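# Pour granules from round-bottom flask into vial

## Task

Transfer the granules out of the round-bottom flask and into the vial. A small remainder in the flask or funnel is acceptable, but nothing may be spilled. At the end the flask must stand upright in its cork ring and the vial upright in its stand. The ring, the stand and the tray must not be moved. Dropping the glass flask more than a few centimetres can break it, which counts as failure.

## Robot and tools

Robot: two UR-style six-joint arms, left_arm and right_arm. Each has a Robotiq 140 mm two-finger gripper and a wrist camera, and each rides on its own carriage on one shared floor track that runs along y at x = 0. left_rail is always the carriage at larger y and carries left_arm; right_rail carries right_arm. These names do not match the left and right sides of the images. Each arm base sits at x = 0, y = its carriage position_m, z = 0.04 m, and faces +x.

Scene frame: fixed to the table. The table top is z = 0 and +z is up. +x points where the arms face, +y is to their left, and the table begins at x = 0.17 m. Results give end_effector_position (m), end_effector_quat_wxyz and velocities in this frame. The end-effector point lies between the closed finger pads. The fingers point along the gripper's +z and close along its y. A block about 9 cm long sticks out toward the gripper's +x. Printed positions can be off, more so at long reach.

execute_actions(actions, cameras): actions holds zero or one action; an empty list only reports state and images. cameras lists camera names (cam_high, cam_flask, cam_tray, cam_vial, cam_left_wrist, cam_right_wrist). Omit it or give ["all"] for every camera, or [] for none. An action can contain:
- rows: up to 15 rows, each lasting one 1/30 s step. A row is 18 numbers, each in [-1, 1], always covering both arms. Order: left_arm shoulder pan, shoulder lift, elbow, wrist 1, wrist 2, wrist 3, gripper position, force_limit, speed; then the same nine for right_arm. The joint numbers are offsets from the Joint targets as they stood when the action began, not from the previous row, so sending the same offset again moves the arm further. Scale: 1.0 = 1.326 rad for pan and lift, and 1.989 rad for elbow and the three wrists. The gripper numbers are absolute commands. position: +1 = fully open (140 mm), about -0.8 = pads touching, -1 = close until blocked. force_limit: -1 ≈ 14 N, 0 ≈ 60 N, +1 ≈ 107 N. speed: -1 ≈ 30 mm/s, 0 ≈ 140, +1 ≈ 250. To leave a gripper unchanged, send its last three numbers again, because 0 is itself a command.
- steps: 1 to 450 control steps, and at least one per row; the default is 15. After the last row, the arms keep heading for that row's targets. Give large moves enough steps, or send the remainder in the next call.
- left_rail / right_rail: {position_m, speed_m_s, acceleration_factor} or {stop: true}. position_m is an absolute carriage place in metres: left_rail -0.8 to 1.5, right_rail -1.5 to 0.8. speed_m_s is 0.01 to 1, and acceleration_factor is 0.1 to 1, scaling 0.75 m/s². Keep the carriages at least 0.78 m apart. After sending a drive, wait with {"steps": n, "until": {"<rail>": {"position_status": ["!=", "moving"]}}}. Let the carriage arrive before placing its gripper somewhere in the scene.
- until: stops the action early. It reads only the rails, with a [comparison, value] pair, or {"all"|"any": {"status": "ended"}}.
Any out-of-range value or unknown name rejects the whole call. Joint ranges: elbow ±3.142 rad; every other joint ±6.283 rad.

Motion limits: target speed is capped at 1.88 rad/s for pan and lift and 2.83 rad/s for the others. Targets are kept within 0.383 rad (pan, lift) or 0.575 rad (others) of the measured angle. They are also scaled back if they would put the gripper more than 100 mm from where it is. An arm can therefore finish short of its target; check Joint targets and Joint positions.

Result lines: Joint positions and Joint velocities, per arm, list the rail (m) and then the six joints (rad). Joint targets use the same order. Joint torques exclude the rail, are noisy and include gravity. Positive torque points toward a larger angle. Wrist force and Wrist torque are in the gripper's own axes, with a third line giving the peak since the last report. Tool commands are listed. Gripper position_measured is in counts: 3 = open, 230 = pads met. object_status: 0 moving; 1 blocked while opening; 2 blocked while closing, meaning an object is gripped; 3 reached the commanded position or pads met. To grip harder, raise force_limit and change position slightly, e.g. -1 to -0.98. To grip more gently, open and close again. Rail fields: position_m, position_status (moving, done, contact_stop, time_out, stopped, stopped_with_arm, stopped_for_other_arm, stopped_for_other_carriage) and position_answer (taken / not_taken). Warnings include "joint command not followed" (the clearance check withheld targets), "joint sent to its limit", MOTOR HOT and fault lines.

zoom_image(camera, region): region is [x0, y0, x1, y1] in pixels of that camera's latest 896x504 image, at most 504x504.
zero_wrist_force(arm): tares that arm's wrist sensor.
read_manual(section): licence texts only.
finished_scene(scene, check): scene is the current scene's number, and check reviews each goal condition against fresh images. The first call is only a review. The second call ends the scene permanently.

Avoid: grasping near the palm, because the fingers fold and narrow items slip. Grip near the fingertips instead, and leave about 24 mm of clearance below for fingertip travel when closing. Avoid pressing fingertips into surfaces, hitting one arm against the other, and letting any part go while it moves. Avoid big levers or twists on the gripper, such as holding the heavy flask far off-centre. Contact torque at the load limits (pan/lift 287, elbow 130, wrists 46.9 N m) or about 150 N of external force stops the arm for 10 s. Holding loads or staying stretched out heats the motors and can trigger an over-temperature stop. Tilt the flask slowly over the vial or funnel so no granules spill. Keep the flask low over the table and never drop it. Return it upright into the cork ring without moving the ring, stand or tray, and knock nothing out of the work area. Loose objects may occasionally be nudged by outside disturbances.

Each tool is called after ">>>" by a JSON object that holds its "api" and its "payload".

## Session

I'll start by looking at the scene and the robot's state.

>>> {"api": "execute_actions", "payload": {"actions": []}}

Scene clock: 0.00 s.
left_arm: end_effector_position=(+0.6290, +1.2544, +0.1760) position_measured=3 object_status=3 end_effector_quat_wxyz=(+0.000, +0.000, +1.000, +0.000) end_effector_velocity=(+0.000, +0.000, +0.000) end_effector_angular_velocity=(+0.000, +0.000, +0.000) | right_arm: end_effector_position=(+0.6290, -0.8684, +0.1760) position_measured=3 object_status=3 end_effector_quat_wxyz=(+0.000, +0.000, +1.000, +0.000) end_effector_velocity=(+0.000, +0.000, -0.001) end_effector_angular_velocity=(+0.000, +0.001, -0.001)
Joint positions: left_arm=[1.254 -0.281 -1.556 2.144 -2.158 -1.571 -0.281] | right_arm=[-0.868 -0.281 -1.556 2.144 -2.158 -1.571 -0.281]
Joint velocities: left_arm=[0 -0.001 0 0 0 0 0] | right_arm=[0 0 0.001 0 0 0 0.001]
Joint torques (N m): no reading
Wrist force (N): no reading
Wrist torque (N m): no reading
Wrist force, peak (N): no reading
Joint targets: left_arm=[1.254 -0.281 -1.556 2.144 -2.158 -1.571 -0.280] | right_arm=[-0.868 -0.280 -1.556 2.144 -2.158 -1.571 -0.280]
Tool commands: left_gripper/position=+1.0 left_gripper/force_limit=+1.0 left_gripper/speed=+1.0 right_gripper/position=+1.0 right_gripper/force_limit=+1.0 right_gripper/speed=+1.0
left_rail: position_m=1.254 position_status=done
right_rail: position_m=-0.868 position_status=done

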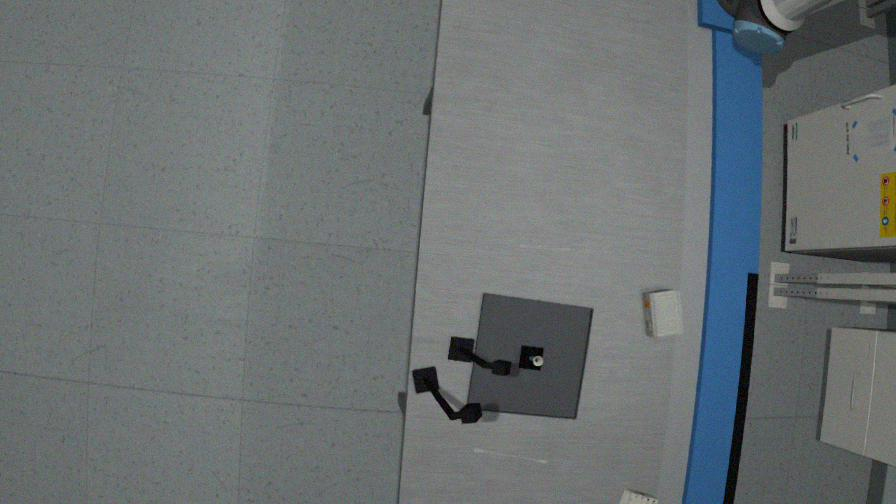

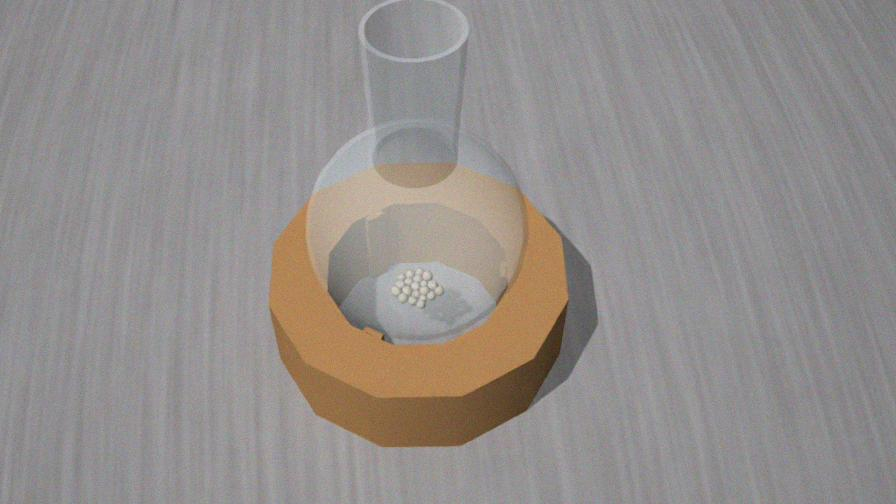

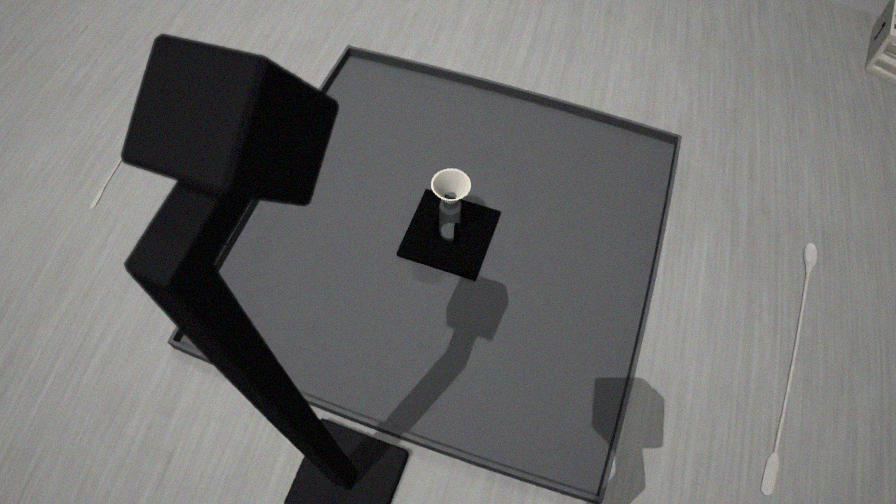

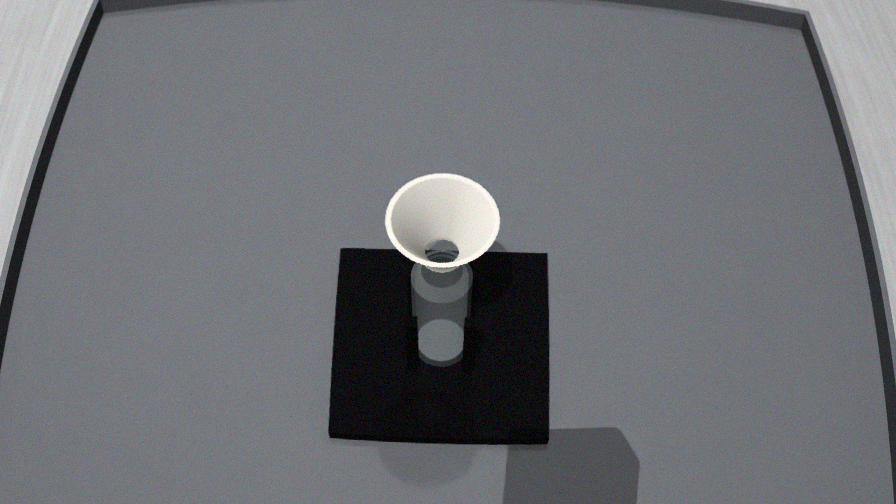

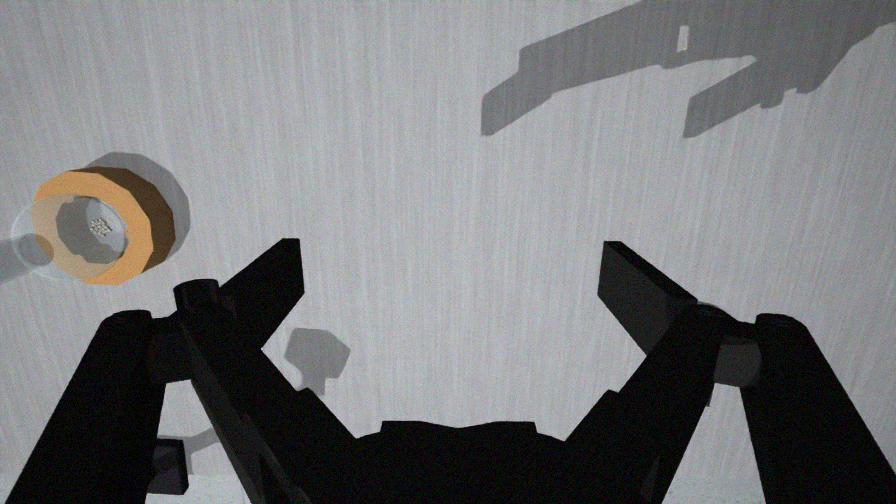

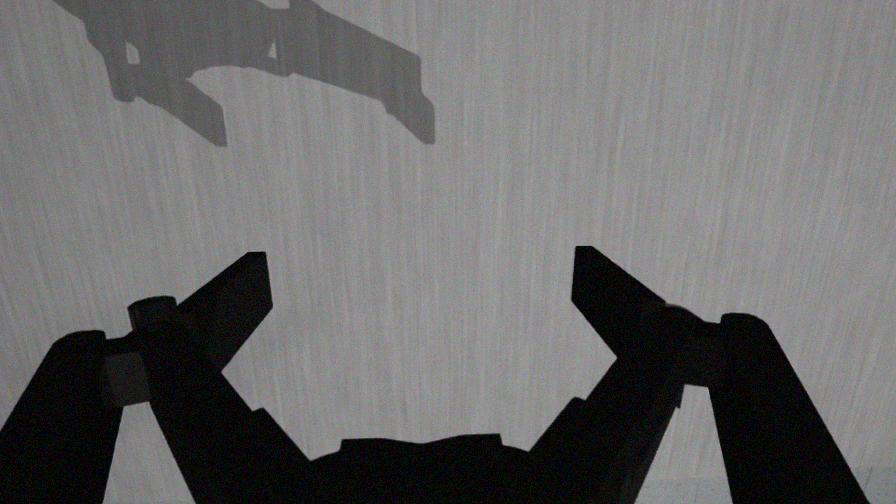

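>>> {"api": "zoom_image", "payload": {"camera": "cam_high", "region": [396, 252, 796, 504]}}

>>> {"api": "zoom_image", "payload": {"camera": "cam_vial", "region": [300, 130, 600, 460]}}

>>> {"api": "zoom_image", "payload": {"camera": "cam_flask", "region": [200, 0, 640, 480]}}

Scaled by 1.260 from the camera's 896x504 image, which has a finer 1280x720 frame.

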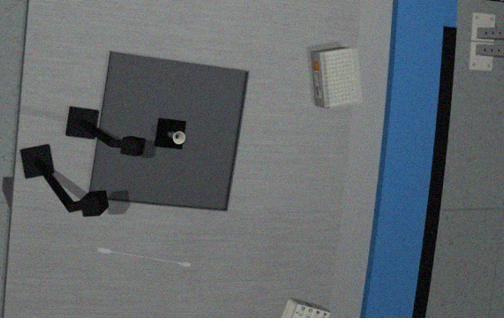

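Scaled by 1.527 from the camera's 896x504 image, which has a finer 1280x720 frame.

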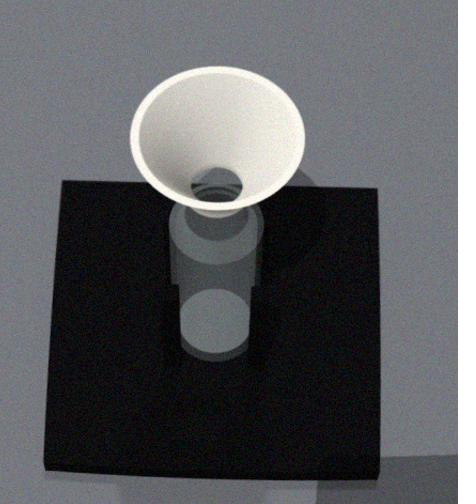

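Scaled by 1.050 from the camera's 896x504 image, which has a finer 1280x720 frame.

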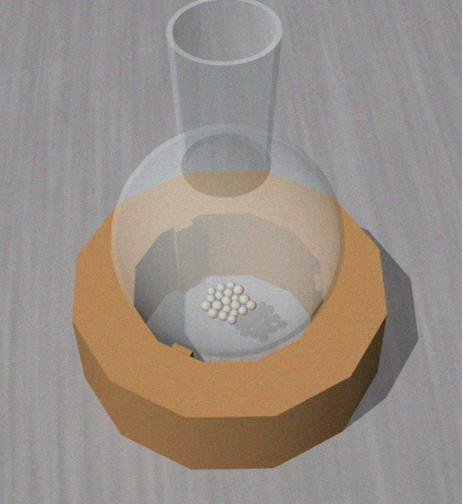

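>>> {"api": "execute_actions", "payload": {"actions": [{"rows": [[-0.0002,-0.0010,-0.0003,0.0010,0,-0.0002,1,1,1,0,0,0,0,0,0,1,1,1],[-0.0017,-0.0069,-0.0023,0.0069,0,-0.0011,1,1,1,0,0,0,0,0,0,1,1,1],[-0.0051,-0.0207,-0.0069,0.0207,0,-0.0034,1,1,1,0,0,0,0,0,0,1,1,1],[-0.0107,-0.0437,-0.0146,0.0436,0,-0.0071,1,1,1,0,0,0,0,0,0,1,1,1],[-0.0184,-0.0752,-0.0251,0.0751,0,-0.0122,1,1,1,0,0,0,0,0,0,1,1,1],[-0.0278,-0.1137,-0.0379,0.1136,0,-0.0185,1,1,1,0,0,0,0,0,0,1,1,1],[-0.0383,-0.1568,-0.0523,0.1566,0,-0.0255,1,1,1,0,0,0,0,0,0,1,1,1],[-0.0492,-0.2014,-0.0671,0.2012,0,-0.0328,1,1,1,0,0,0,0,0,0,1,1,1],[-0.0597,-0.2445,-0.0815,0.2442,0,-0.0398,1,1,1,0,0,0,0,0,0,1,1,1],[-0.0691,-0.2830,-0.0943,0.2827,0,-0.0461,1,1,1,0,0,0,0,0,0,1,1,1],[-0.0768,-0.3145,-0.1048,0.3142,0,-0.0512,1,1,1,0,0,0,0,0,0,1,1,1],[-0.0824,-0.3375,-0.1125,0.3371,0,-0.0549,1,1,1,0,0,0,0,0,0,1,1,1],[-0.0858,-0.3513,-0.1171,0.3509,0,-0.0572,1,1,1,0,0,0,0,0,0,1,1,1],[-0.0873,-0.3572,-0.1191,0.3568,0,-0.0581,1,1,1,0,0,0,0,0,0,1,1,1],[-0.0875,-0.3582,-0.1194,0.3578,0,-0.0583,1,1,1,0,0,0,0,0,0,1,1,1]], "steps": 18}], "cameras": ["cam_left_wrist"]}}

Scene clock: 395.20 s.
left_arm: end_effector_position=(+0.5050, +1.2433, +0.4432) position_measured=3 object_status=3 end_effector_quat_wxyz=(+0.002, +0.000, +1.000, -0.001) end_effector_velocity=(-0.002, +0.000, +0.001) end_effector_angular_velocity=(+0.000, +0.001, -0.001) | right_arm: end_effector_position=(+0.6290, -0.8684, +0.1760) position_measured=3 object_status=3 end_effector_quat_wxyz=(+0.000, +0.000, +1.000, +0.000) end_effector_velocity=(+0.000, +0.000, +0.000) end_effector_angular_velocity=(-0.001, +0.000, +0.000)
Joint positions: left_arm=[1.254 -0.374 -1.936 1.953 -1.593 -1.571 -0.374] | right_arm=[-0.868 -0.281 -1.556 2.144 -2.158 -1.571 -0.281]
Joint velocities: left_arm=[0 -0.001 -0.002 0 0.004 0 0] | right_arm=[0 0.001 -0.001 0.001 0 -0.001 0.001]
Joint torques (N m): left_arm=[-11.57 -32.41 -61.05 -2.8 0.09 -2.71] | right_arm=[1.97 -43.79 -39.22 -4.45 0.43 0.12]
Wrist force (N): left_arm=[-0.4 -0.4 -0.6] | right_arm=[0.1 0.4 0.7]
Wrist torque (N m): left_arm=[-0.11 0.03 0.06] | right_arm=[0.08 -0.02 0.01]
Wrist force, peak (N): left_arm=[-1.9 0.6 6.9] | right_arm=[-0.2 0.4 0.9]
Joint targets: left_arm=[1.254 -0.374 -1.936 1.953 -1.592 -1.571 -0.374] | right_arm=[-0.868 -0.280 -1.556 2.144 -2.158 -1.571 -0.280]
left_rail: position_m=1.254 position_status=done
right_rail: position_m=-0.868 position_status=done
Images, in order (width x height): cam_left_wrist 896x504.

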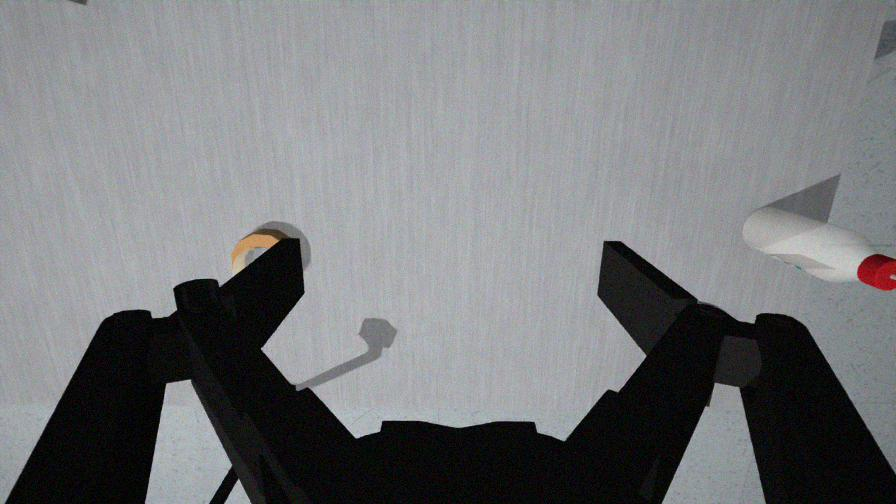

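>>> {"api": "execute_actions", "payload": {"actions": [{"rows": [[0.0002,0.0007,-0.0004,-0.0001,0,0.0002,1,1,1,0,0,0,0,0,0,1,1,1],[0.0018,0.0050,-0.0028,-0.0005,0,0.0012,1,1,1,0,0,0,0,0,0,1,1,1],[0.0054,0.0151,-0.0084,-0.0016,0,0.0036,1,1,1,0,0,0,0,0,0,1,1,1],[0.0113,0.0318,-0.0177,-0.0033,0,0.0075,1,1,1,0,0,0,0,0,0,1,1,1],[0.0194,0.0548,-0.0304,-0.0056,0,0.0129,1,1,1,0,0,0,0,0,0,1,1,1],[0.0294,0.0828,-0.0460,-0.0085,0,0.0196,1,1,1,0,0,0,0,0,0,1,1,1],[0.0405,0.1142,-0.0634,-0.0118,0,0.0270,1,1,1,0,0,0,0,0,0,1,1,1],[0.0520,0.1467,-0.0815,-0.0151,0,0.0346,1,1,1,0,0,0,0,0,0,1,1,1],[0.0631,0.1781,-0.0989,-0.0184,0,0.0420,1,1,1,0,0,0,0,0,0,1,1,1],[0.0731,0.2061,-0.1145,-0.0213,0,0.0487,1,1,1,0,0,0,0,0,0,1,1,1],[0.0812,0.2291,-0.1272,-0.0236,0,0.0541,1,1,1,0,0,0,0,0,0,1,1,1],[0.0871,0.2458,-0.1365,-0.0253,0,0.0580,1,1,1,0,0,0,0,0,0,1,1,1],[0.0907,0.2559,-0.1421,-0.0264,0,0.0604,1,1,1,0,0,0,0,0,0,1,1,1],[0.0923,0.2602,-0.1445,-0.0268,0,0.0614,1,1,1,0,0,0,0,0,0,1,1,1],[0.0925,0.2609,-0.1449,-0.0269,0,0.0616,1,1,1,0,0,0,0,0,0,1,1,1]], "steps": 150, "left_rail": {"position_m": 0.55}, "until": {"any": {"status": "ended"}}}], "cameras": ["cam_left_wrist", "cam_high"]}}

Scene clock: 444.70 s.
left_arm: end_effector_position=(+0.7000, +0.5502, +0.4502) position_measured=3 object_status=3 end_effector_quat_wxyz=(+0.000, +0.000, +1.000, +0.000) end_effector_velocity=(+0.000, -0.001, +0.000) end_effector_angular_velocity=(+0.000, +0.001, -0.001) | right_arm: end_effector_position=(+0.6290, -0.8684, +0.1760) position_measured=3 object_status=3 end_effector_quat_wxyz=(+0.000, +0.000, +1.000, +0.000) end_effector_velocity=(+0.000, +0.000, +0.002) end_effector_angular_velocity=(+0.000, -0.002, +0.000)
Joint positions: left_arm=[0.55 -0.251 -1.59 1.665 -1.646 -1.571 -0.251] | right_arm=[-0.868 -0.281 -1.556 2.144 -2.158 -1.571 -0.281]
Joint velocities: left_arm=[-0.001 0 0 0 0 0 0.001] | right_arm=[0 0 -0.002 0 0 0.001 0]
Joint torques (N m): left_arm=[9.58 -41.2 -58.69 -6.57 -0.01 3.36] | right_arm=[1.04 -45.27 -40.16 -4.49 0.23 0.53]
Wrist force (N): left_arm=[-0.2 -0.1 -0.7] | right_arm=[-0.1 0.1 0.5]
Wrist torque (N m): left_arm=[-0.04 0.02 0.05] | right_arm=[0.02 0.03 0.00]
Wrist force, peak (N): left_arm=[-4.8 1.4 -0.2] | right_arm=[0.0 0.2 1.0]
Joint targets: left_arm=[0.550 -0.251 -1.590 1.665 -1.646 -1.571 -0.251] | right_arm=[-0.868 -0.280 -1.556 2.144 -2.158 -1.571 -0.280]
left_rail: position_m=0.550 position_status=done
right_rail: position_m=-0.868 position_status=done
Images, in order (width x height): cam_high 896x504, cam_left_wrist 896x504.

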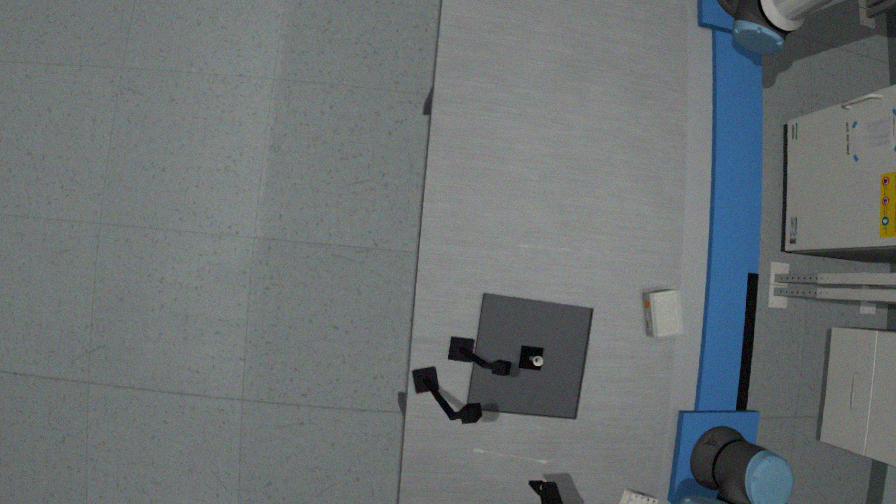

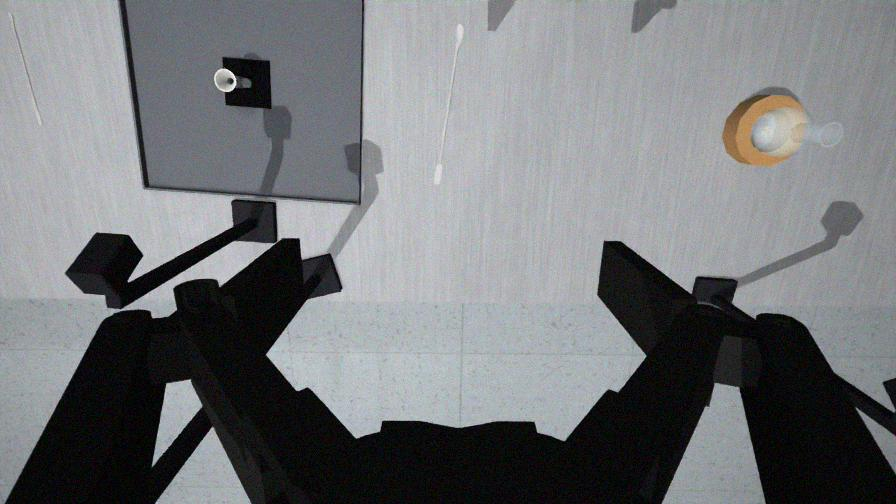

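>>> {"api": "zoom_image", "payload": {"camera": "cam_left_wrist", "region": [140, 20, 340, 160]}}

>>> {"api": "zoom_image", "payload": {"camera": "cam_left_wrist", "region": [680, 60, 880, 200]}}

>>> {"api": "zoom_image", "payload": {"camera": "cam_high", "region": [396, 274, 616, 504]}}

Scaled by 2.520 from the camera's 896x504 image, which has a finer 1280x720 frame.

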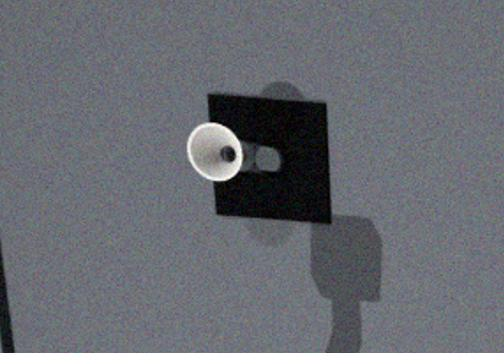

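Scaled by 2.520 from the camera's 896x504 image, which has a finer 1280x720 frame.

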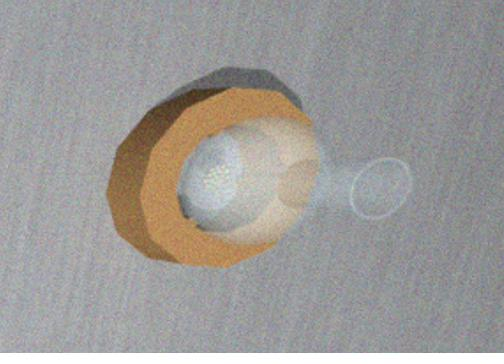

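Scaled by 2.191 from the camera's 896x504 image, which has a finer 1280x720 frame.

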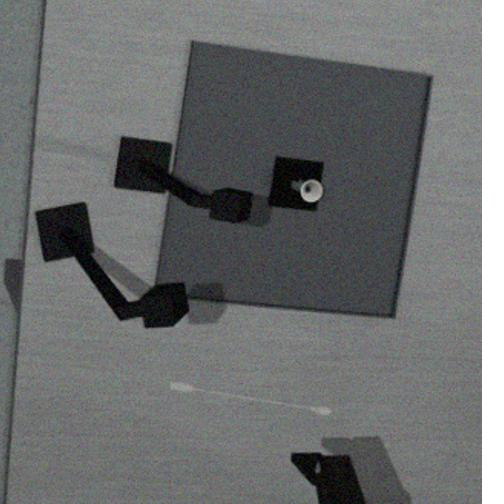

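>>> {"api": "execute_actions", "payload": {"actions": [{"rows": [[0.0009,0,0.0005,0.0006,0.0047,0.0002,1,1,1,0,0,0,0,0,0,1,1,1],[0.0065,-0.0003,0.0037,0.0039,0.0188,0.0015,1,1,1,0,0,0,0,0,0,1,1,1],[0.0197,-0.0009,0.0112,0.0118,0.0423,0.0044,1,1,1,0,0,0,0,0,0,1,1,1],[0.0415,-0.0018,0.0236,0.0249,0.0753,0.0093,1,1,1,0,0,0,0,0,0,1,1,1],[0.0714,-0.0032,0.0406,0.0428,0.1129,0.0159,1,1,1,0,0,0,0,0,0,1,1,1],[0.1079,-0.0048,0.0614,0.0648,0.1552,0.0241,1,1,1,0,0,0,0,0,0,1,1,1],[0.1489,-0.0066,0.0847,0.0893,0.1975,0.0332,1,1,1,0,0,0,0,0,0,1,1,1],[0.1912,-0.0085,0.1089,0.1148,0.2399,0.0427,1,1,1,0,0,0,0,0,0,1,1,1],[0.2322,-0.0103,0.1322,0.1393,0.2822,0.0518,1,1,1,0,0,0,0,0,0,1,1,1],[0.2687,-0.0119,0.1530,0.1613,0.3245,0.0600,1,1,1,0,0,0,0,0,0,1,1,1],[0.2986,-0.0133,0.1700,0.1792,0.3669,0.0666,1,1,1,0,0,0,0,0,0,1,1,1],[0.3204,-0.0142,0.1824,0.1923,0.4092,0.0715,1,1,1,0,0,0,0,0,0,1,1,1],[0.3336,-0.0148,0.1899,0.2002,0.4515,0.0744,1,1,1,0,0,0,0,0,0,1,1,1],[0.3392,-0.0151,0.1931,0.2035,0.4939,0.0757,1,1,1,0,0,0,0,0,0,1,1,1],[0.3401,-0.0151,0.1936,0.2041,0.9407,0.0759,1,1,1,0,0,0,0,0,0,1,1,1]], "steps": 36, "left_rail": {"position_m": 0.626}, "right_rail": {"position_m": -1.2}}], "cameras": []}}

Scene clock: 797.53 s.
left_arm: end_effector_position=(+0.4207, +1.1615, +0.4065) position_measured=3 object_status=3 end_effector_quat_wxyz=(-0.292, +0.058, +0.831, +0.470) end_effector_velocity=(+0.000, +0.001, +0.000) end_effector_angular_velocity=(+0.002, +0.002, -0.002) | right_arm: end_effector_position=(+0.6290, -1.2000, +0.1760) position_measured=3 object_status=3 end_effector_quat_wxyz=(+0.000, +0.000, +1.000, +0.000) end_effector_velocity=(+0.000, +0.000, -0.001) end_effector_angular_velocity=(+0.002, +0.001, -0.001)
Joint positions: left_arm=[0.626 0.144 -1.608 2.002 -1.29 -0.52 -0.119] | right_arm=[-1.2 -0.281 -1.556 2.144 -2.158 -1.571 -0.281]
Joint velocities: left_arm=[0 0 0 0.001 0.001 0.003 0] | right_arm=[0 0 0.001 0 0 0.001 0]
Joint torques (N m): left_arm=[12.51 -56.72 -30.51 -0.57 4.36 3.33] | right_arm=[0.6 -44.87 -41.53 -4.5 0.05 0.93]
Wrist force (N): left_arm=[-0.3 -0.2 0.8] | right_arm=[-0.4 0.5 0.7]
Wrist torque (N m): left_arm=[0.06 0.12 -0.02] | right_arm=[0.10 0.08 0.00]
Wrist force, peak (N): left_arm=[-2.3 -9.0 -4.6] | right_arm=[0.0 2.3 0.4]
Joint targets: left_arm=[0.626 0.144 -1.608 2.002 -1.290 -0.519 -0.119] | right_arm=[-1.200 -0.280 -1.556 2.144 -2.158 -1.571 -0.280]
left_rail: position_m=0.626 position_status=done
right_rail: position_m=-1.200 position_status=done
No camera images: "cameras" was empty.

>>> {"api": "execute_actions", "payload": {"actions": [{"rows": [[0.001,0,0.0006,0.0007,0.004,0.0002,1,1,1,0,0,0,0,0,0,1,1,1],[0.004,-0.0002,0.0024,0.0027,0.015,0.0007,1,1,1,0,0,0,0,0,0,1,1,1],[0.009,-0.0005,0.0053,0.006,0.034,0.0015,1,1,1,0,0,0,0,0,0,1,1,1],[0.0157,-0.0008,0.0096,0.0107,0.06,0.0026,1,1,1,0,0,0,0,0,0,1,1,1],[0.0235,-0.0012,0.0143,0.0161,0.09,0.0039,1,1,1,0,0,0,0,0,0,1,1,1],[0.0323,-0.0017,0.0199,0.0223,0.125,0.0055,1,1,1,0,0,0,0,0,0,1,1,1],[0.0418,-0.0022,0.0255,0.0286,0.16,0.007,1,1,1,0,0,0,0,0,0,1,1,1],[0.051,-0.0027,0.0311,0.0348,0.195,0.0085,1,1,1,0,0,0,0,0,0,1,1,1],[0.0601,-0.0031,0.0367,0.0411,0.23,0.0101,1,1,1,0,0,0,0,0,0,1,1,1],[0.0692,-0.0036,0.0422,0.0473,0.265,0.0116,1,1,1,0,0,0,0,0,0,1,1,1],[0.0784,-0.0041,0.0478,0.0536,0.3,0.0131,1,1,1,0,0,0,0,0,0,1,1,1],[0.0875,-0.0046,0.0534,0.0598,0.335,0.0146,1,1,1,0,0,0,0,0,0,1,1,1],[0.0967,-0.005,0.059,0.066,0.37,0.0162,1,1,1,0,0,0,0,0,0,1,1,1],[0.1058,-0.0055,0.0646,0.0723,0.405,0.0177,1,1,1,0,0,0,0,0,0,1,1,1],[0.2613,-0.0136,0.1594,0.1785,1.0,0.0437,1,1,1,0,0,0,0,0,0,1,1,1]], "steps": 60}], "cameras": []}}

Scene clock: 835.57 s.
left_arm: end_effector_position=(+0.5755, +1.1695, +0.4319) position_measured=3 object_status=3 end_effector_quat_wxyz=(-0.209, +0.585, +0.197, +0.759) end_effector_velocity=(+0.000, +0.000, +0.000) end_effector_angular_velocity=(+0.001, +0.000, +0.000) | right_arm: end_effector_position=(+0.6290, -1.2000, +0.1760) position_measured=3 object_status=3 end_effector_quat_wxyz=(+0.000, +0.000, +1.000, +0.000) end_effector_velocity=(+0.000, +0.000, +0.000) end_effector_angular_velocity=(+0.000, +0.000, +0.001)
Joint positions: left_arm=[0.626 0.49 -1.626 2.319 -0.935 1.469 -0.032] | right_arm=[-1.2 -0.281 -1.556 2.144 -2.158 -1.571 -0.281]
Joint velocities: left_arm=[0 0 0 0 0 0.001 0] | right_arm=[0 0 0 0 0 0 0]
Joint torques (N m): left_arm=[13.08 -47.82 -26.58 -2.23 2.96 3.06] | right_arm=[2.77 -44.35 -41.3 -4.27 0.45 0.9]
Wrist force (N): left_arm=[-1.0 -0.8 0.1] | right_arm=[-0.4 0.0 0.5]
Wrist torque (N m): left_arm=[0.08 0.07 -0.09] | right_arm=[0.00 0.09 0.01]
Wrist force, peak (N): left_arm=[-2.4 17.6 -7.0] | right_arm=[0.1 0.4 0.8]
Joint targets: left_arm=[0.626 0.490 -1.626 2.319 -0.935 1.469 -0.032] | right_arm=[-1.200 -0.280 -1.556 2.144 -2.158 -1.571 -0.280]
left_rail: position_m=0.626 position_status=done
right_rail: position_m=-1.200 position_status=done
No camera images: "cameras" was empty.

>>> {"api": "execute_actions", "payload": {"actions": [{"rows": [[0.0003,0,0.0002,0.0002,0.001,0,1,1,1,0,0,0,0,0,0,1,1,1],[0.0019,-0.0001,0.0011,0.0013,0.007,0.0003,1,1,1,0,0,0,0,0,0,1,1,1],[0.0056,-0.0003,0.0034,0.0038,0.021,0.0009,1,1,1,0,0,0,0,0,0,1,1,1],[0.0118,-0.0006,0.0072,0.008,0.0441,0.002,1,1,1,0,0,0,0,0,0,1,1,1],[0.0204,-0.001,0.0124,0.0138,0.076,0.0034,1,1,1,0,0,0,0,0,0,1,1,1],[0.0308,-0.0015,0.0187,0.0209,0.115,0.0051,1,1,1,0,0,0,0,0,0,1,1,1],[0.0425,-0.0021,0.0258,0.0288,0.1585,0.007,1,1,1,0,0,0,0,0,0,1,1,1],[0.0545,-0.0027,0.0332,0.0371,0.2037,0.0091,1,1,1,0,0,0,0,0,0,1,1,1],[0.0662,-0.0033,0.0403,0.045,0.2472,0.011,1,1,1,0,0,0,0,0,0,1,1,1],[0.0766,-0.0038,0.0466,0.0521,0.2862,0.0127,1,1,1,0,0,0,0,0,0,1,1,1],[0.0852,-0.0042,0.0518,0.0579,0.318,0.0141,1,1,1,0,0,0,0,0,0,1,1,1],[0.0914,-0.0045,0.0556,0.0621,0.3412,0.0152,1,1,1,0,0,0,0,0,0,1,1,1],[0.0951,-0.0047,0.0579,0.0646,0.3552,0.0158,1,1,1,0,0,0,0,0,0,1,1,1],[0.0967,-0.0048,0.0588,0.0657,0.3612,0.0161,1,1,1,0,0,0,0,0,0,1,1,1],[0.097,-0.0048,0.059,0.0659,0.3622,0.0161,1,1,1,0,0,0,0,0,0,1,1,1]], "steps": 32}], "cameras": ["cam_left_wrist", "cam_flask"]}}

Scene clock: 848.20 s.
left_arm: end_effector_position=(+0.5319, +0.9760, +0.3007) position_measured=3 object_status=3 end_effector_quat_wxyz=(+0.000, +0.707, +0.000, +0.707) end_effector_velocity=(-0.001, -0.001, +0.000) end_effector_angular_velocity=(-0.001, +0.000, -0.003) | right_arm: end_effector_position=(+0.6290, -1.2000, +0.1760) position_measured=3 object_status=3 end_effector_quat_wxyz=(+0.000, +0.000, +1.000, +0.000) end_effector_velocity=(+0.000, +0.000, +0.000) end_effector_angular_velocity=(-0.001, +0.001, +0.000)
Joint positions: left_arm=[0.626 0.619 -1.632 2.436 -0.804 2.189 0] | right_arm=[-1.2 -0.281 -1.556 2.144 -2.158 -1.571 -0.281]
Joint velocities: left_arm=[0 0.002 0 0 0 0.004 -0.001] | right_arm=[0 0 0 0 0 -0.001 0]
Joint torques (N m): left_arm=[14.66 -41.48 -20.79 -0.28 2.15 3.24] | right_arm=[3.31 -41.07 -40.26 -4.56 0.3 0.61]
Wrist force (N): left_arm=[-0.6 -0.7 0.4] | right_arm=[-0.1 0.4 0.6]
Wrist torque (N m): left_arm=[0.06 0.05 -0.07] | right_arm=[0.09 0.03 0.01]
Wrist force, peak (N): left_arm=[0.2 -1.4 3.1] | right_arm=[-0.3 0.6 0.7]
Joint targets: left_arm=[0.626 0.619 -1.632 2.436 -0.804 2.190 0.000] | right_arm=[-1.200 -0.280 -1.556 2.144 -2.158 -1.571 -0.280]
left_rail: position_m=0.626 position_status=done
right_rail: position_m=-1.200 position_status=done
Images, in order (width x height): cam_flask 896x504, cam_left_wrist 896x504.

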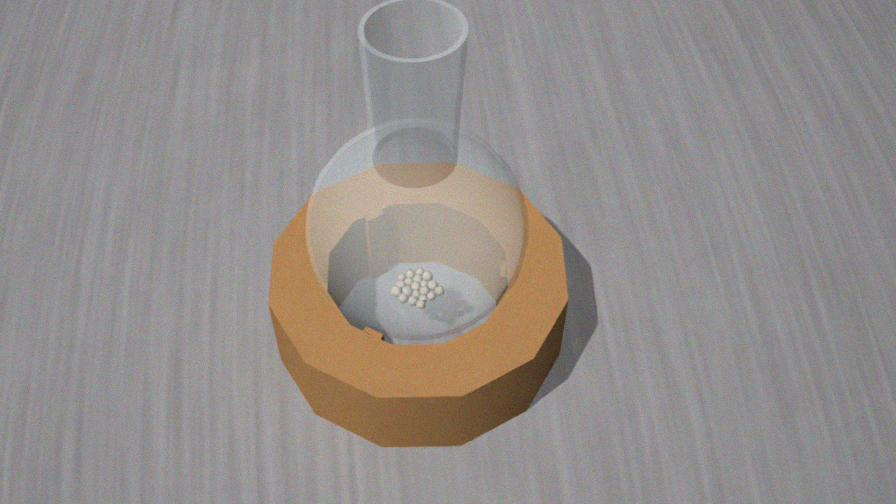

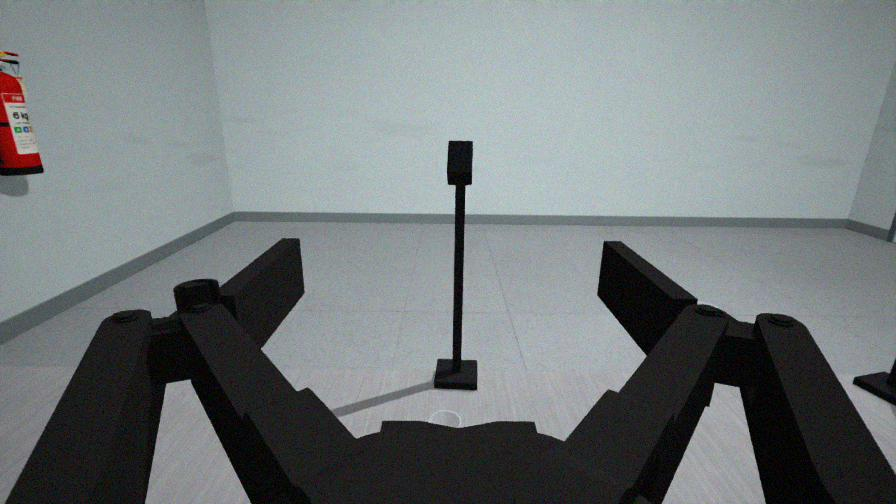

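>>> {"api": "execute_actions", "payload": {"actions": [{"rows": [[0,0.001,0.0001,-0.0008,0,0,1,1,1,0,0,0,0,0,0,1,1,1],[0,0.0069,0.0009,-0.0055,0,0,1,1,1,0,0,0,0,0,0,1,1,1],[0,0.0209,0.0027,-0.0167,0,0,1,1,1,0,0,0,0,0,0,1,1,1],[0,0.044,0.0057,-0.0351,0,0,1,1,1,0,0,0,0,0,0,1,1,1],[0,0.0758,0.0098,-0.0604,0,0,1,1,1,0,0,0,0,0,0,1,1,1],[0,0.1146,0.0149,-0.0913,0,0,1,1,1,0,0,0,0,0,0,1,1,1],[0,0.1581,0.0205,-0.1259,0,0,1,1,1,0,0,0,0,0,0,1,1,1],[0,0.2031,0.0263,-0.1617,0,0,1,1,1,0,0,0,0,0,0,1,1,1],[0,0.2466,0.0319,-0.1963,0,0,1,1,1,0,0,0,0,0,0,1,1,1],[0,0.2854,0.037,-0.2272,0,0,1,1,1,0,0,0,0,0,0,1,1,1],[0,0.3172,0.0411,-0.2525,0,0,1,1,1,0,0,0,0,0,0,1,1,1],[0,0.3403,0.0441,-0.2709,0,0,1,1,1,0,0,0,0,0,0,1,1,1],[0,0.3543,0.0459,-0.2821,0,0,1,1,1,0,0,0,0,0,0,1,1,1],[0,0.3602,0.0467,-0.2868,0,0,1,1,1,0,0,0,0,0,0,1,1,1],[0,0.3612,0.0468,-0.2876,0,0,1,1,1,0,0,0,0,0,0,1,1,1]], "steps": 32}], "cameras": ["cam_left_wrist", "cam_flask"]}}

Scene clock: 881.83 s.
left_arm: end_effector_position=(+0.5320, +0.9759, +0.1002) position_measured=3 object_status=3 end_effector_quat_wxyz=(+0.000, +0.707, +0.000, +0.707) end_effector_velocity=(+0.000, +0.000, -0.001) end_effector_angular_velocity=(+0.001, +0.000, +0.000) | right_arm: end_effector_position=(+0.6290, -1.2000, +0.1760) position_measured=3 object_status=3 end_effector_quat_wxyz=(+0.000, +0.000, +1.000, +0.000) end_effector_velocity=(+0.000, +0.000, +0.000) end_effector_angular_velocity=(+0.000, +0.000, +0.000)
Joint positions: left_arm=[0.626 0.619 -1.154 2.529 -1.376 2.19 0] | right_arm=[-1.2 -0.281 -1.556 2.144 -2.158 -1.571 -0.281]
Joint velocities: left_arm=[0 0 0.003 0.001 -0.004 -0.001 0.001] | right_arm=[0 0 0 -0.001 0 0 0]
Joint torques (N m): left_arm=[2.37 -39.23 2.22 -5 2.41 3.4] | right_arm=[1.06 -40.48 -40.02 -4.61 0.31 0.9]
Wrist force (N): left_arm=[-1.5 -1.0 0.7] | right_arm=[-0.3 0.1 0.6]
Wrist torque (N m): left_arm=[-0.04 0.23 -0.04] | right_arm=[0.02 0.07 0.00]
Wrist force, peak (N): left_arm=[-6.4 -0.9 0.7] | right_arm=[-0.1 0.8 0.6]
Joint targets: left_arm=[0.626 0.619 -1.153 2.530 -1.376 2.190 0.000] | right_arm=[-1.200 -0.280 -1.556 2.144 -2.158 -1.571 -0.280]
left_rail: position_m=0.626 position_status=done
right_rail: position_m=-1.200 position_status=done
Images, in order (width x height): cam_flask 896x504, cam_left_wrist 896x504.

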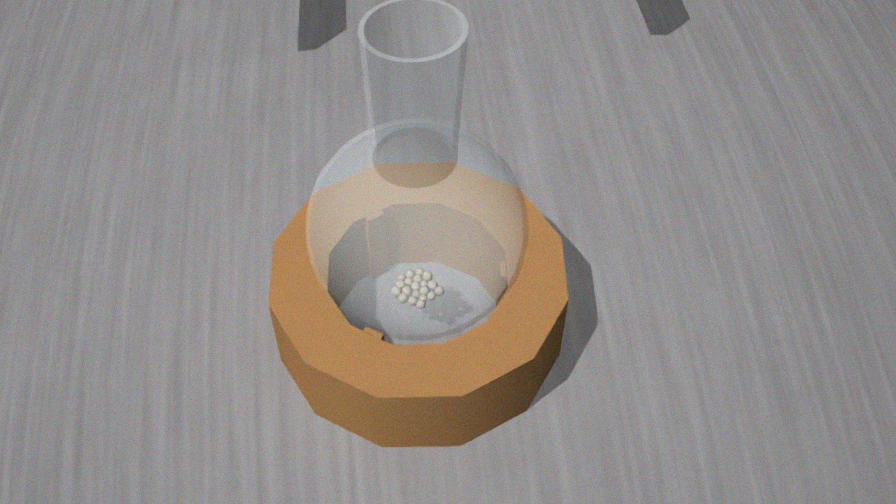

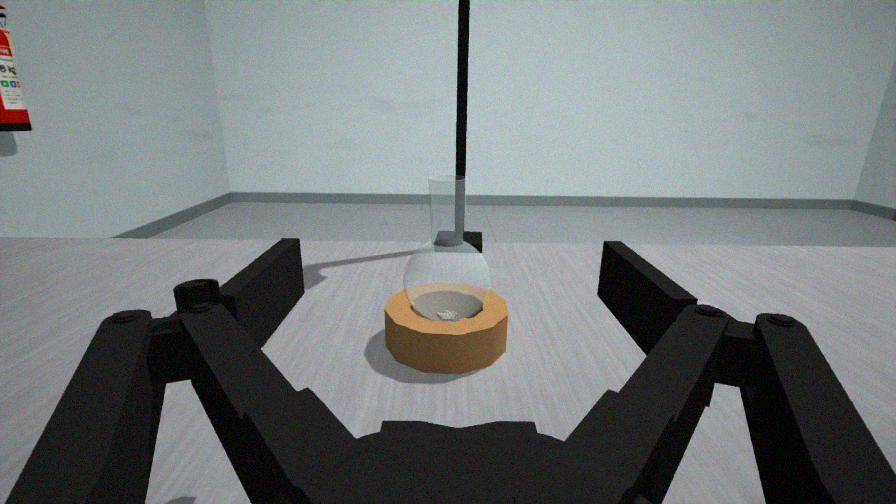

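I'll pick up from the pre-grasp pose and check the current state first.

>>> {"api": "execute_actions", "payload": {"actions": [], "cameras": ["cam_flask", "cam_left_wrist", "cam_high"]}}

Scene clock: 1006.97 s.
left_arm: end_effector_position=(+0.5320, +0.9759, +0.1001) position_measured=3 object_status=3 end_effector_quat_wxyz=(+0.000, +0.707, +0.000, +0.707) end_effector_velocity=(+0.000, -0.001, +0.000) end_effector_angular_velocity=(-0.002, +0.001, +0.000) | right_arm: end_effector_position=(+0.6290, -1.2000, +0.1760) position_measured=3 object_status=3 end_effector_quat_wxyz=(+0.000, +0.000, +1.000, +0.000) end_effector_velocity=(+0.000, +0.000, +0.000) end_effector_angular_velocity=(+0.000, +0.000, +0.000)
Joint positions: left_arm=[0.626 0.619 -1.153 2.53 -1.376 2.19 0] | right_arm=[-1.2 -0.281 -1.556 2.144 -2.158 -1.571 -0.281]
Joint velocities: left_arm=[0 0 0 0.001 0 0 -0.002] | right_arm=[0 0 -0.001 0.001 -0.001 0 0]
Joint torques (N m): left_arm=[-8.45 -39.09 -5.06 -3.55 1.81 2.96] | right_arm=[3.63 -42.71 -40.03 -4.69 -0.1 0.87]
Wrist force (N): left_arm=[-1.3 -1.0 0.7] | right_arm=[-0.2 0.1 0.4]
Wrist torque (N m): left_arm=[-0.05 0.20 -0.03] | right_arm=[0.01 0.05 0.00]
Wrist force, peak (N): left_arm=[-1.9 -1.0 0.7] | right_arm=[-0.3 0.3 1.0]
Joint targets: left_arm=[0.626 0.619 -1.153 2.530 -1.376 2.190 0.000] | right_arm=[-1.200 -0.280 -1.556 2.144 -2.158 -1.571 -0.280]
Tool commands: left_gripper/position=+1.0 left_gripper/force_limit=+1.0 left_gripper/speed=+1.0 right_gripper/position=+1.0 right_gripper/force_limit=+1.0 right_gripper/speed=+1.0
left_rail: position_m=0.626 position_status=done
right_rail: position_m=-1.200 position_status=done
Images, in order (width x height): cam_high 896x504, cam_flask 896x504, cam_left_wrist 896x504.

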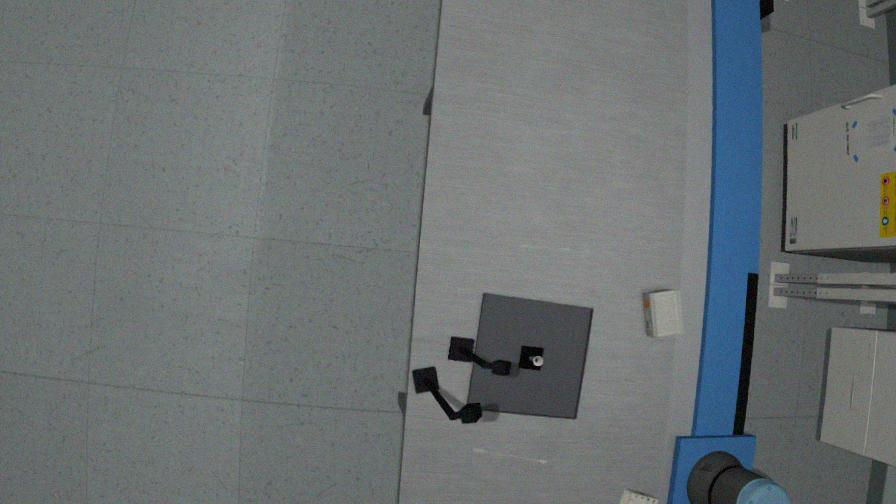

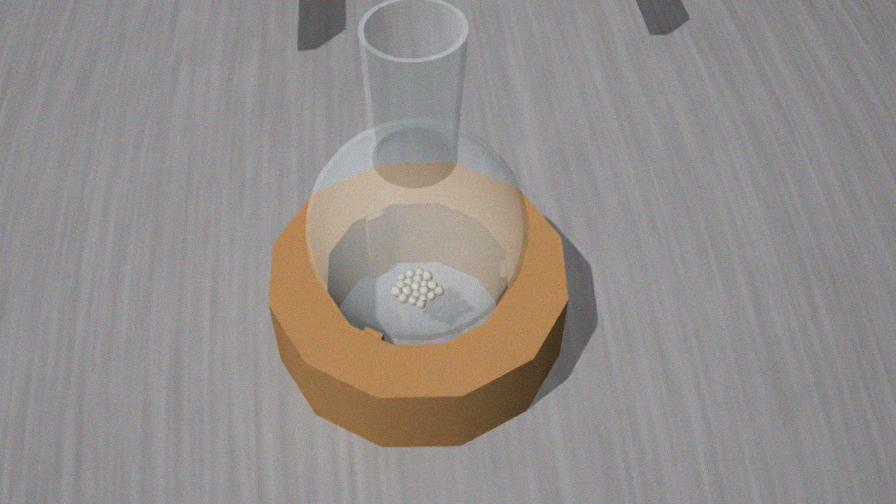

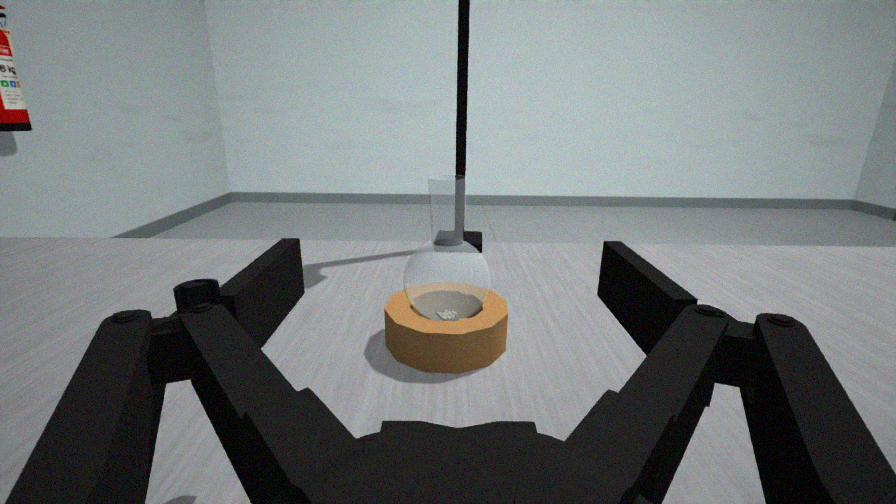

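>>> {"api": "execute_actions", "payload": {"actions": [{"rows":[[-0.00018,0.00004,-0.00009,0.00006,-0.00012,0,1,1,1,0,0,0,0,0,0,1,1,1],[-0.00126,0.0003,-0.00061,0.00041,-0.00084,0,1,1,1,0,0,0,0,0,0,1,1,1],[-0.00379,0.0009,-0.00183,0.00123,-0.00252,0,1,1,1,0,0,0,0,0,0,1,1,1],[-0.00797,0.00189,-0.00385,0.00259,-0.00531,0,1,1,1,0,0,0,0,0,0,1,1,1],[-0.01372,0.00326,-0.00664,0.00446,-0.00915,0,1,1,1,0,0,0,0,0,0,1,1,1],[-0.02075,0.00493,-0.01004,0.00675,-0.01384,0,1,1,1,0,0,0,0,0,0,1,1,1],[-0.02862,0.0068,-0.01384,0.00931,-0.01908,0,1,1,1,0,0,0,0,0,0,1,1,1],[-0.03676,0.00874,-0.01778,0.01196,-0.02451,0,1,1,1,0,0,0,0,0,0,1,1,1],[-0.04463,0.01061,-0.02158,0.01452,-0.02975,0,1,1,1,0,0,0,0,0,0,1,1,1],[-0.05166,0.01228,-0.02498,0.01681,-0.03444,0,1,1,1,0,0,0,0,0,0,1,1,1],[-0.05741,0.01365,-0.02777,0.01868,-0.03828,0,1,1,1,0,0,0,0,0,0,1,1,1],[-0.06159,0.01464,-0.02979,0.02004,-0.04107,0,1,1,1,0,0,0,0,0,0,1,1,1],[-0.06412,0.01524,-0.03101,0.02086,-0.04275,0,1,1,1,0,0,0,0,0,0,1,1,1],[-0.0652,0.0155,-0.03153,0.02121,-0.04347,0,1,1,1,0,0,0,0,0,0,1,1,1],[-0.06538,0.01554,-0.03162,0.02127,-0.04359,0,1,1,1,0,0,0,0,0,0,1,1,1]],"steps":32}], "cameras": ["cam_flask", "cam_left_wrist"]}}

Scene clock: 1032.47 s.
left_arm: end_effector_position=(+0.5917, +0.9758, +0.1000) position_measured=3 object_status=3 end_effector_quat_wxyz=(+0.000, +0.707, +0.000, +0.707) end_effector_velocity=(+0.001, +0.000, +0.000) end_effector_angular_velocity=(+0.002, -0.001, +0.000) | right_arm: end_effector_position=(+0.6290, -1.2000, +0.1760) position_measured=3 object_status=3 end_effector_quat_wxyz=(+0.000, +0.000, +1.000, +0.000) end_effector_velocity=(+0.000, +0.001, +0.000) end_effector_angular_velocity=(+0.000, -0.001, +0.002)
Joint positions: left_arm=[0.626 0.532 -1.133 2.467 -1.334 2.103 0] | right_arm=[-1.2 -0.281 -1.556 2.144 -2.158 -1.571 -0.281]
Joint velocities: left_arm=[0 -0.001 0 -0.001 0 0 0.002] | right_arm=[0 0.002 0 0 -0.001 0 0]
Joint torques (N m): left_arm=[-9.99 -40.71 -25.17 -0.83 -2.32 3.04] | right_arm=[4.77 -41.33 -39.34 -4.16 0.32 0.85]
Wrist force (N): left_arm=[-1.3 -0.6 0.5] | right_arm=[0.1 0.1 0.5]
Wrist torque (N m): left_arm=[0.07 0.19 -0.03] | right_arm=[0.02 -0.01 0.00]
Wrist force, peak (N): left_arm=[-1.5 -0.5 1.9] | right_arm=[0.0 0.5 1.0]
Joint targets: left_arm=[0.626 0.532 -1.133 2.467 -1.334 2.103 0.000] | right_arm=[-1.200 -0.280 -1.556 2.144 -2.158 -1.571 -0.280]
left_rail: position_m=0.626 position_status=done
right_rail: position_m=-1.200 position_status=done
Images, in order (width x height): cam_flask 896x504, cam_left_wrist 896x504.

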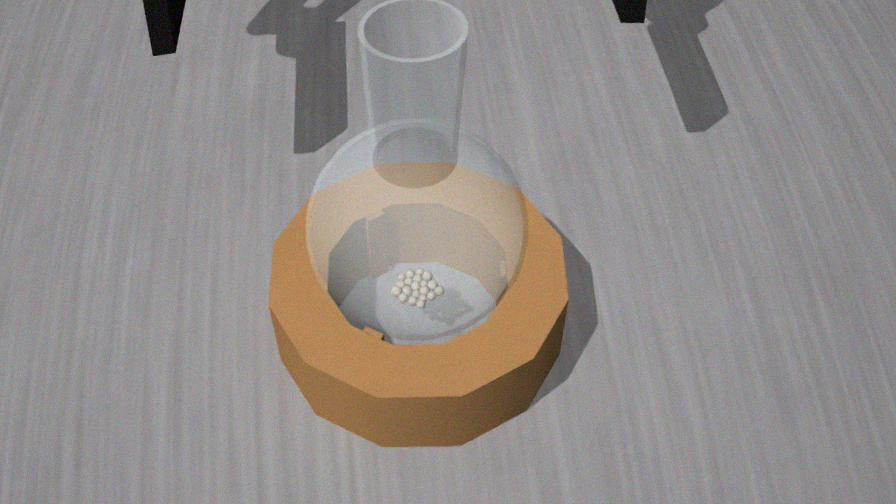

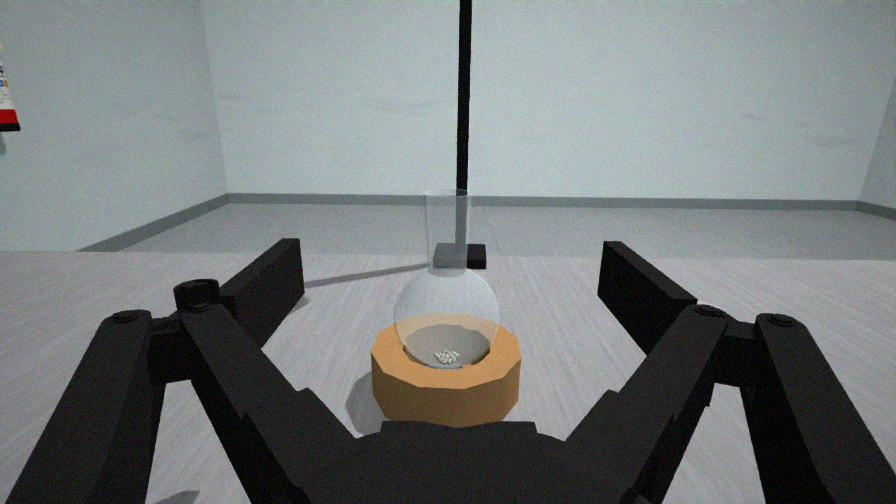

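>>> {"api": "zoom_image", "payload": {"camera": "cam_left_wrist", "region": [280, 160, 620, 440]}}

>>> {"api": "zoom_image", "payload": {"camera": "cam_flask", "region": [100, 0, 720, 160]}}

Scaled by 1.482 from the camera's 896x504 image, which has a finer 1280x720 frame.

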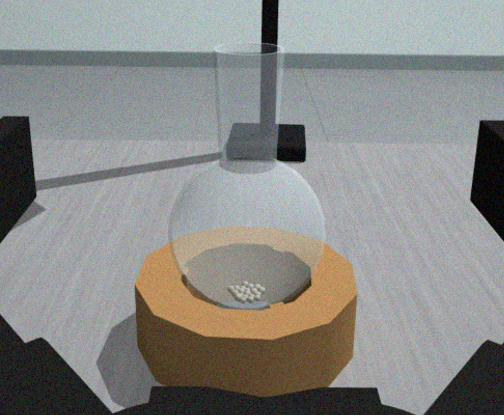

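Region (100, 0, 720, 160) is 620x160 pixels. A region can be at most 504 by 504 pixels.


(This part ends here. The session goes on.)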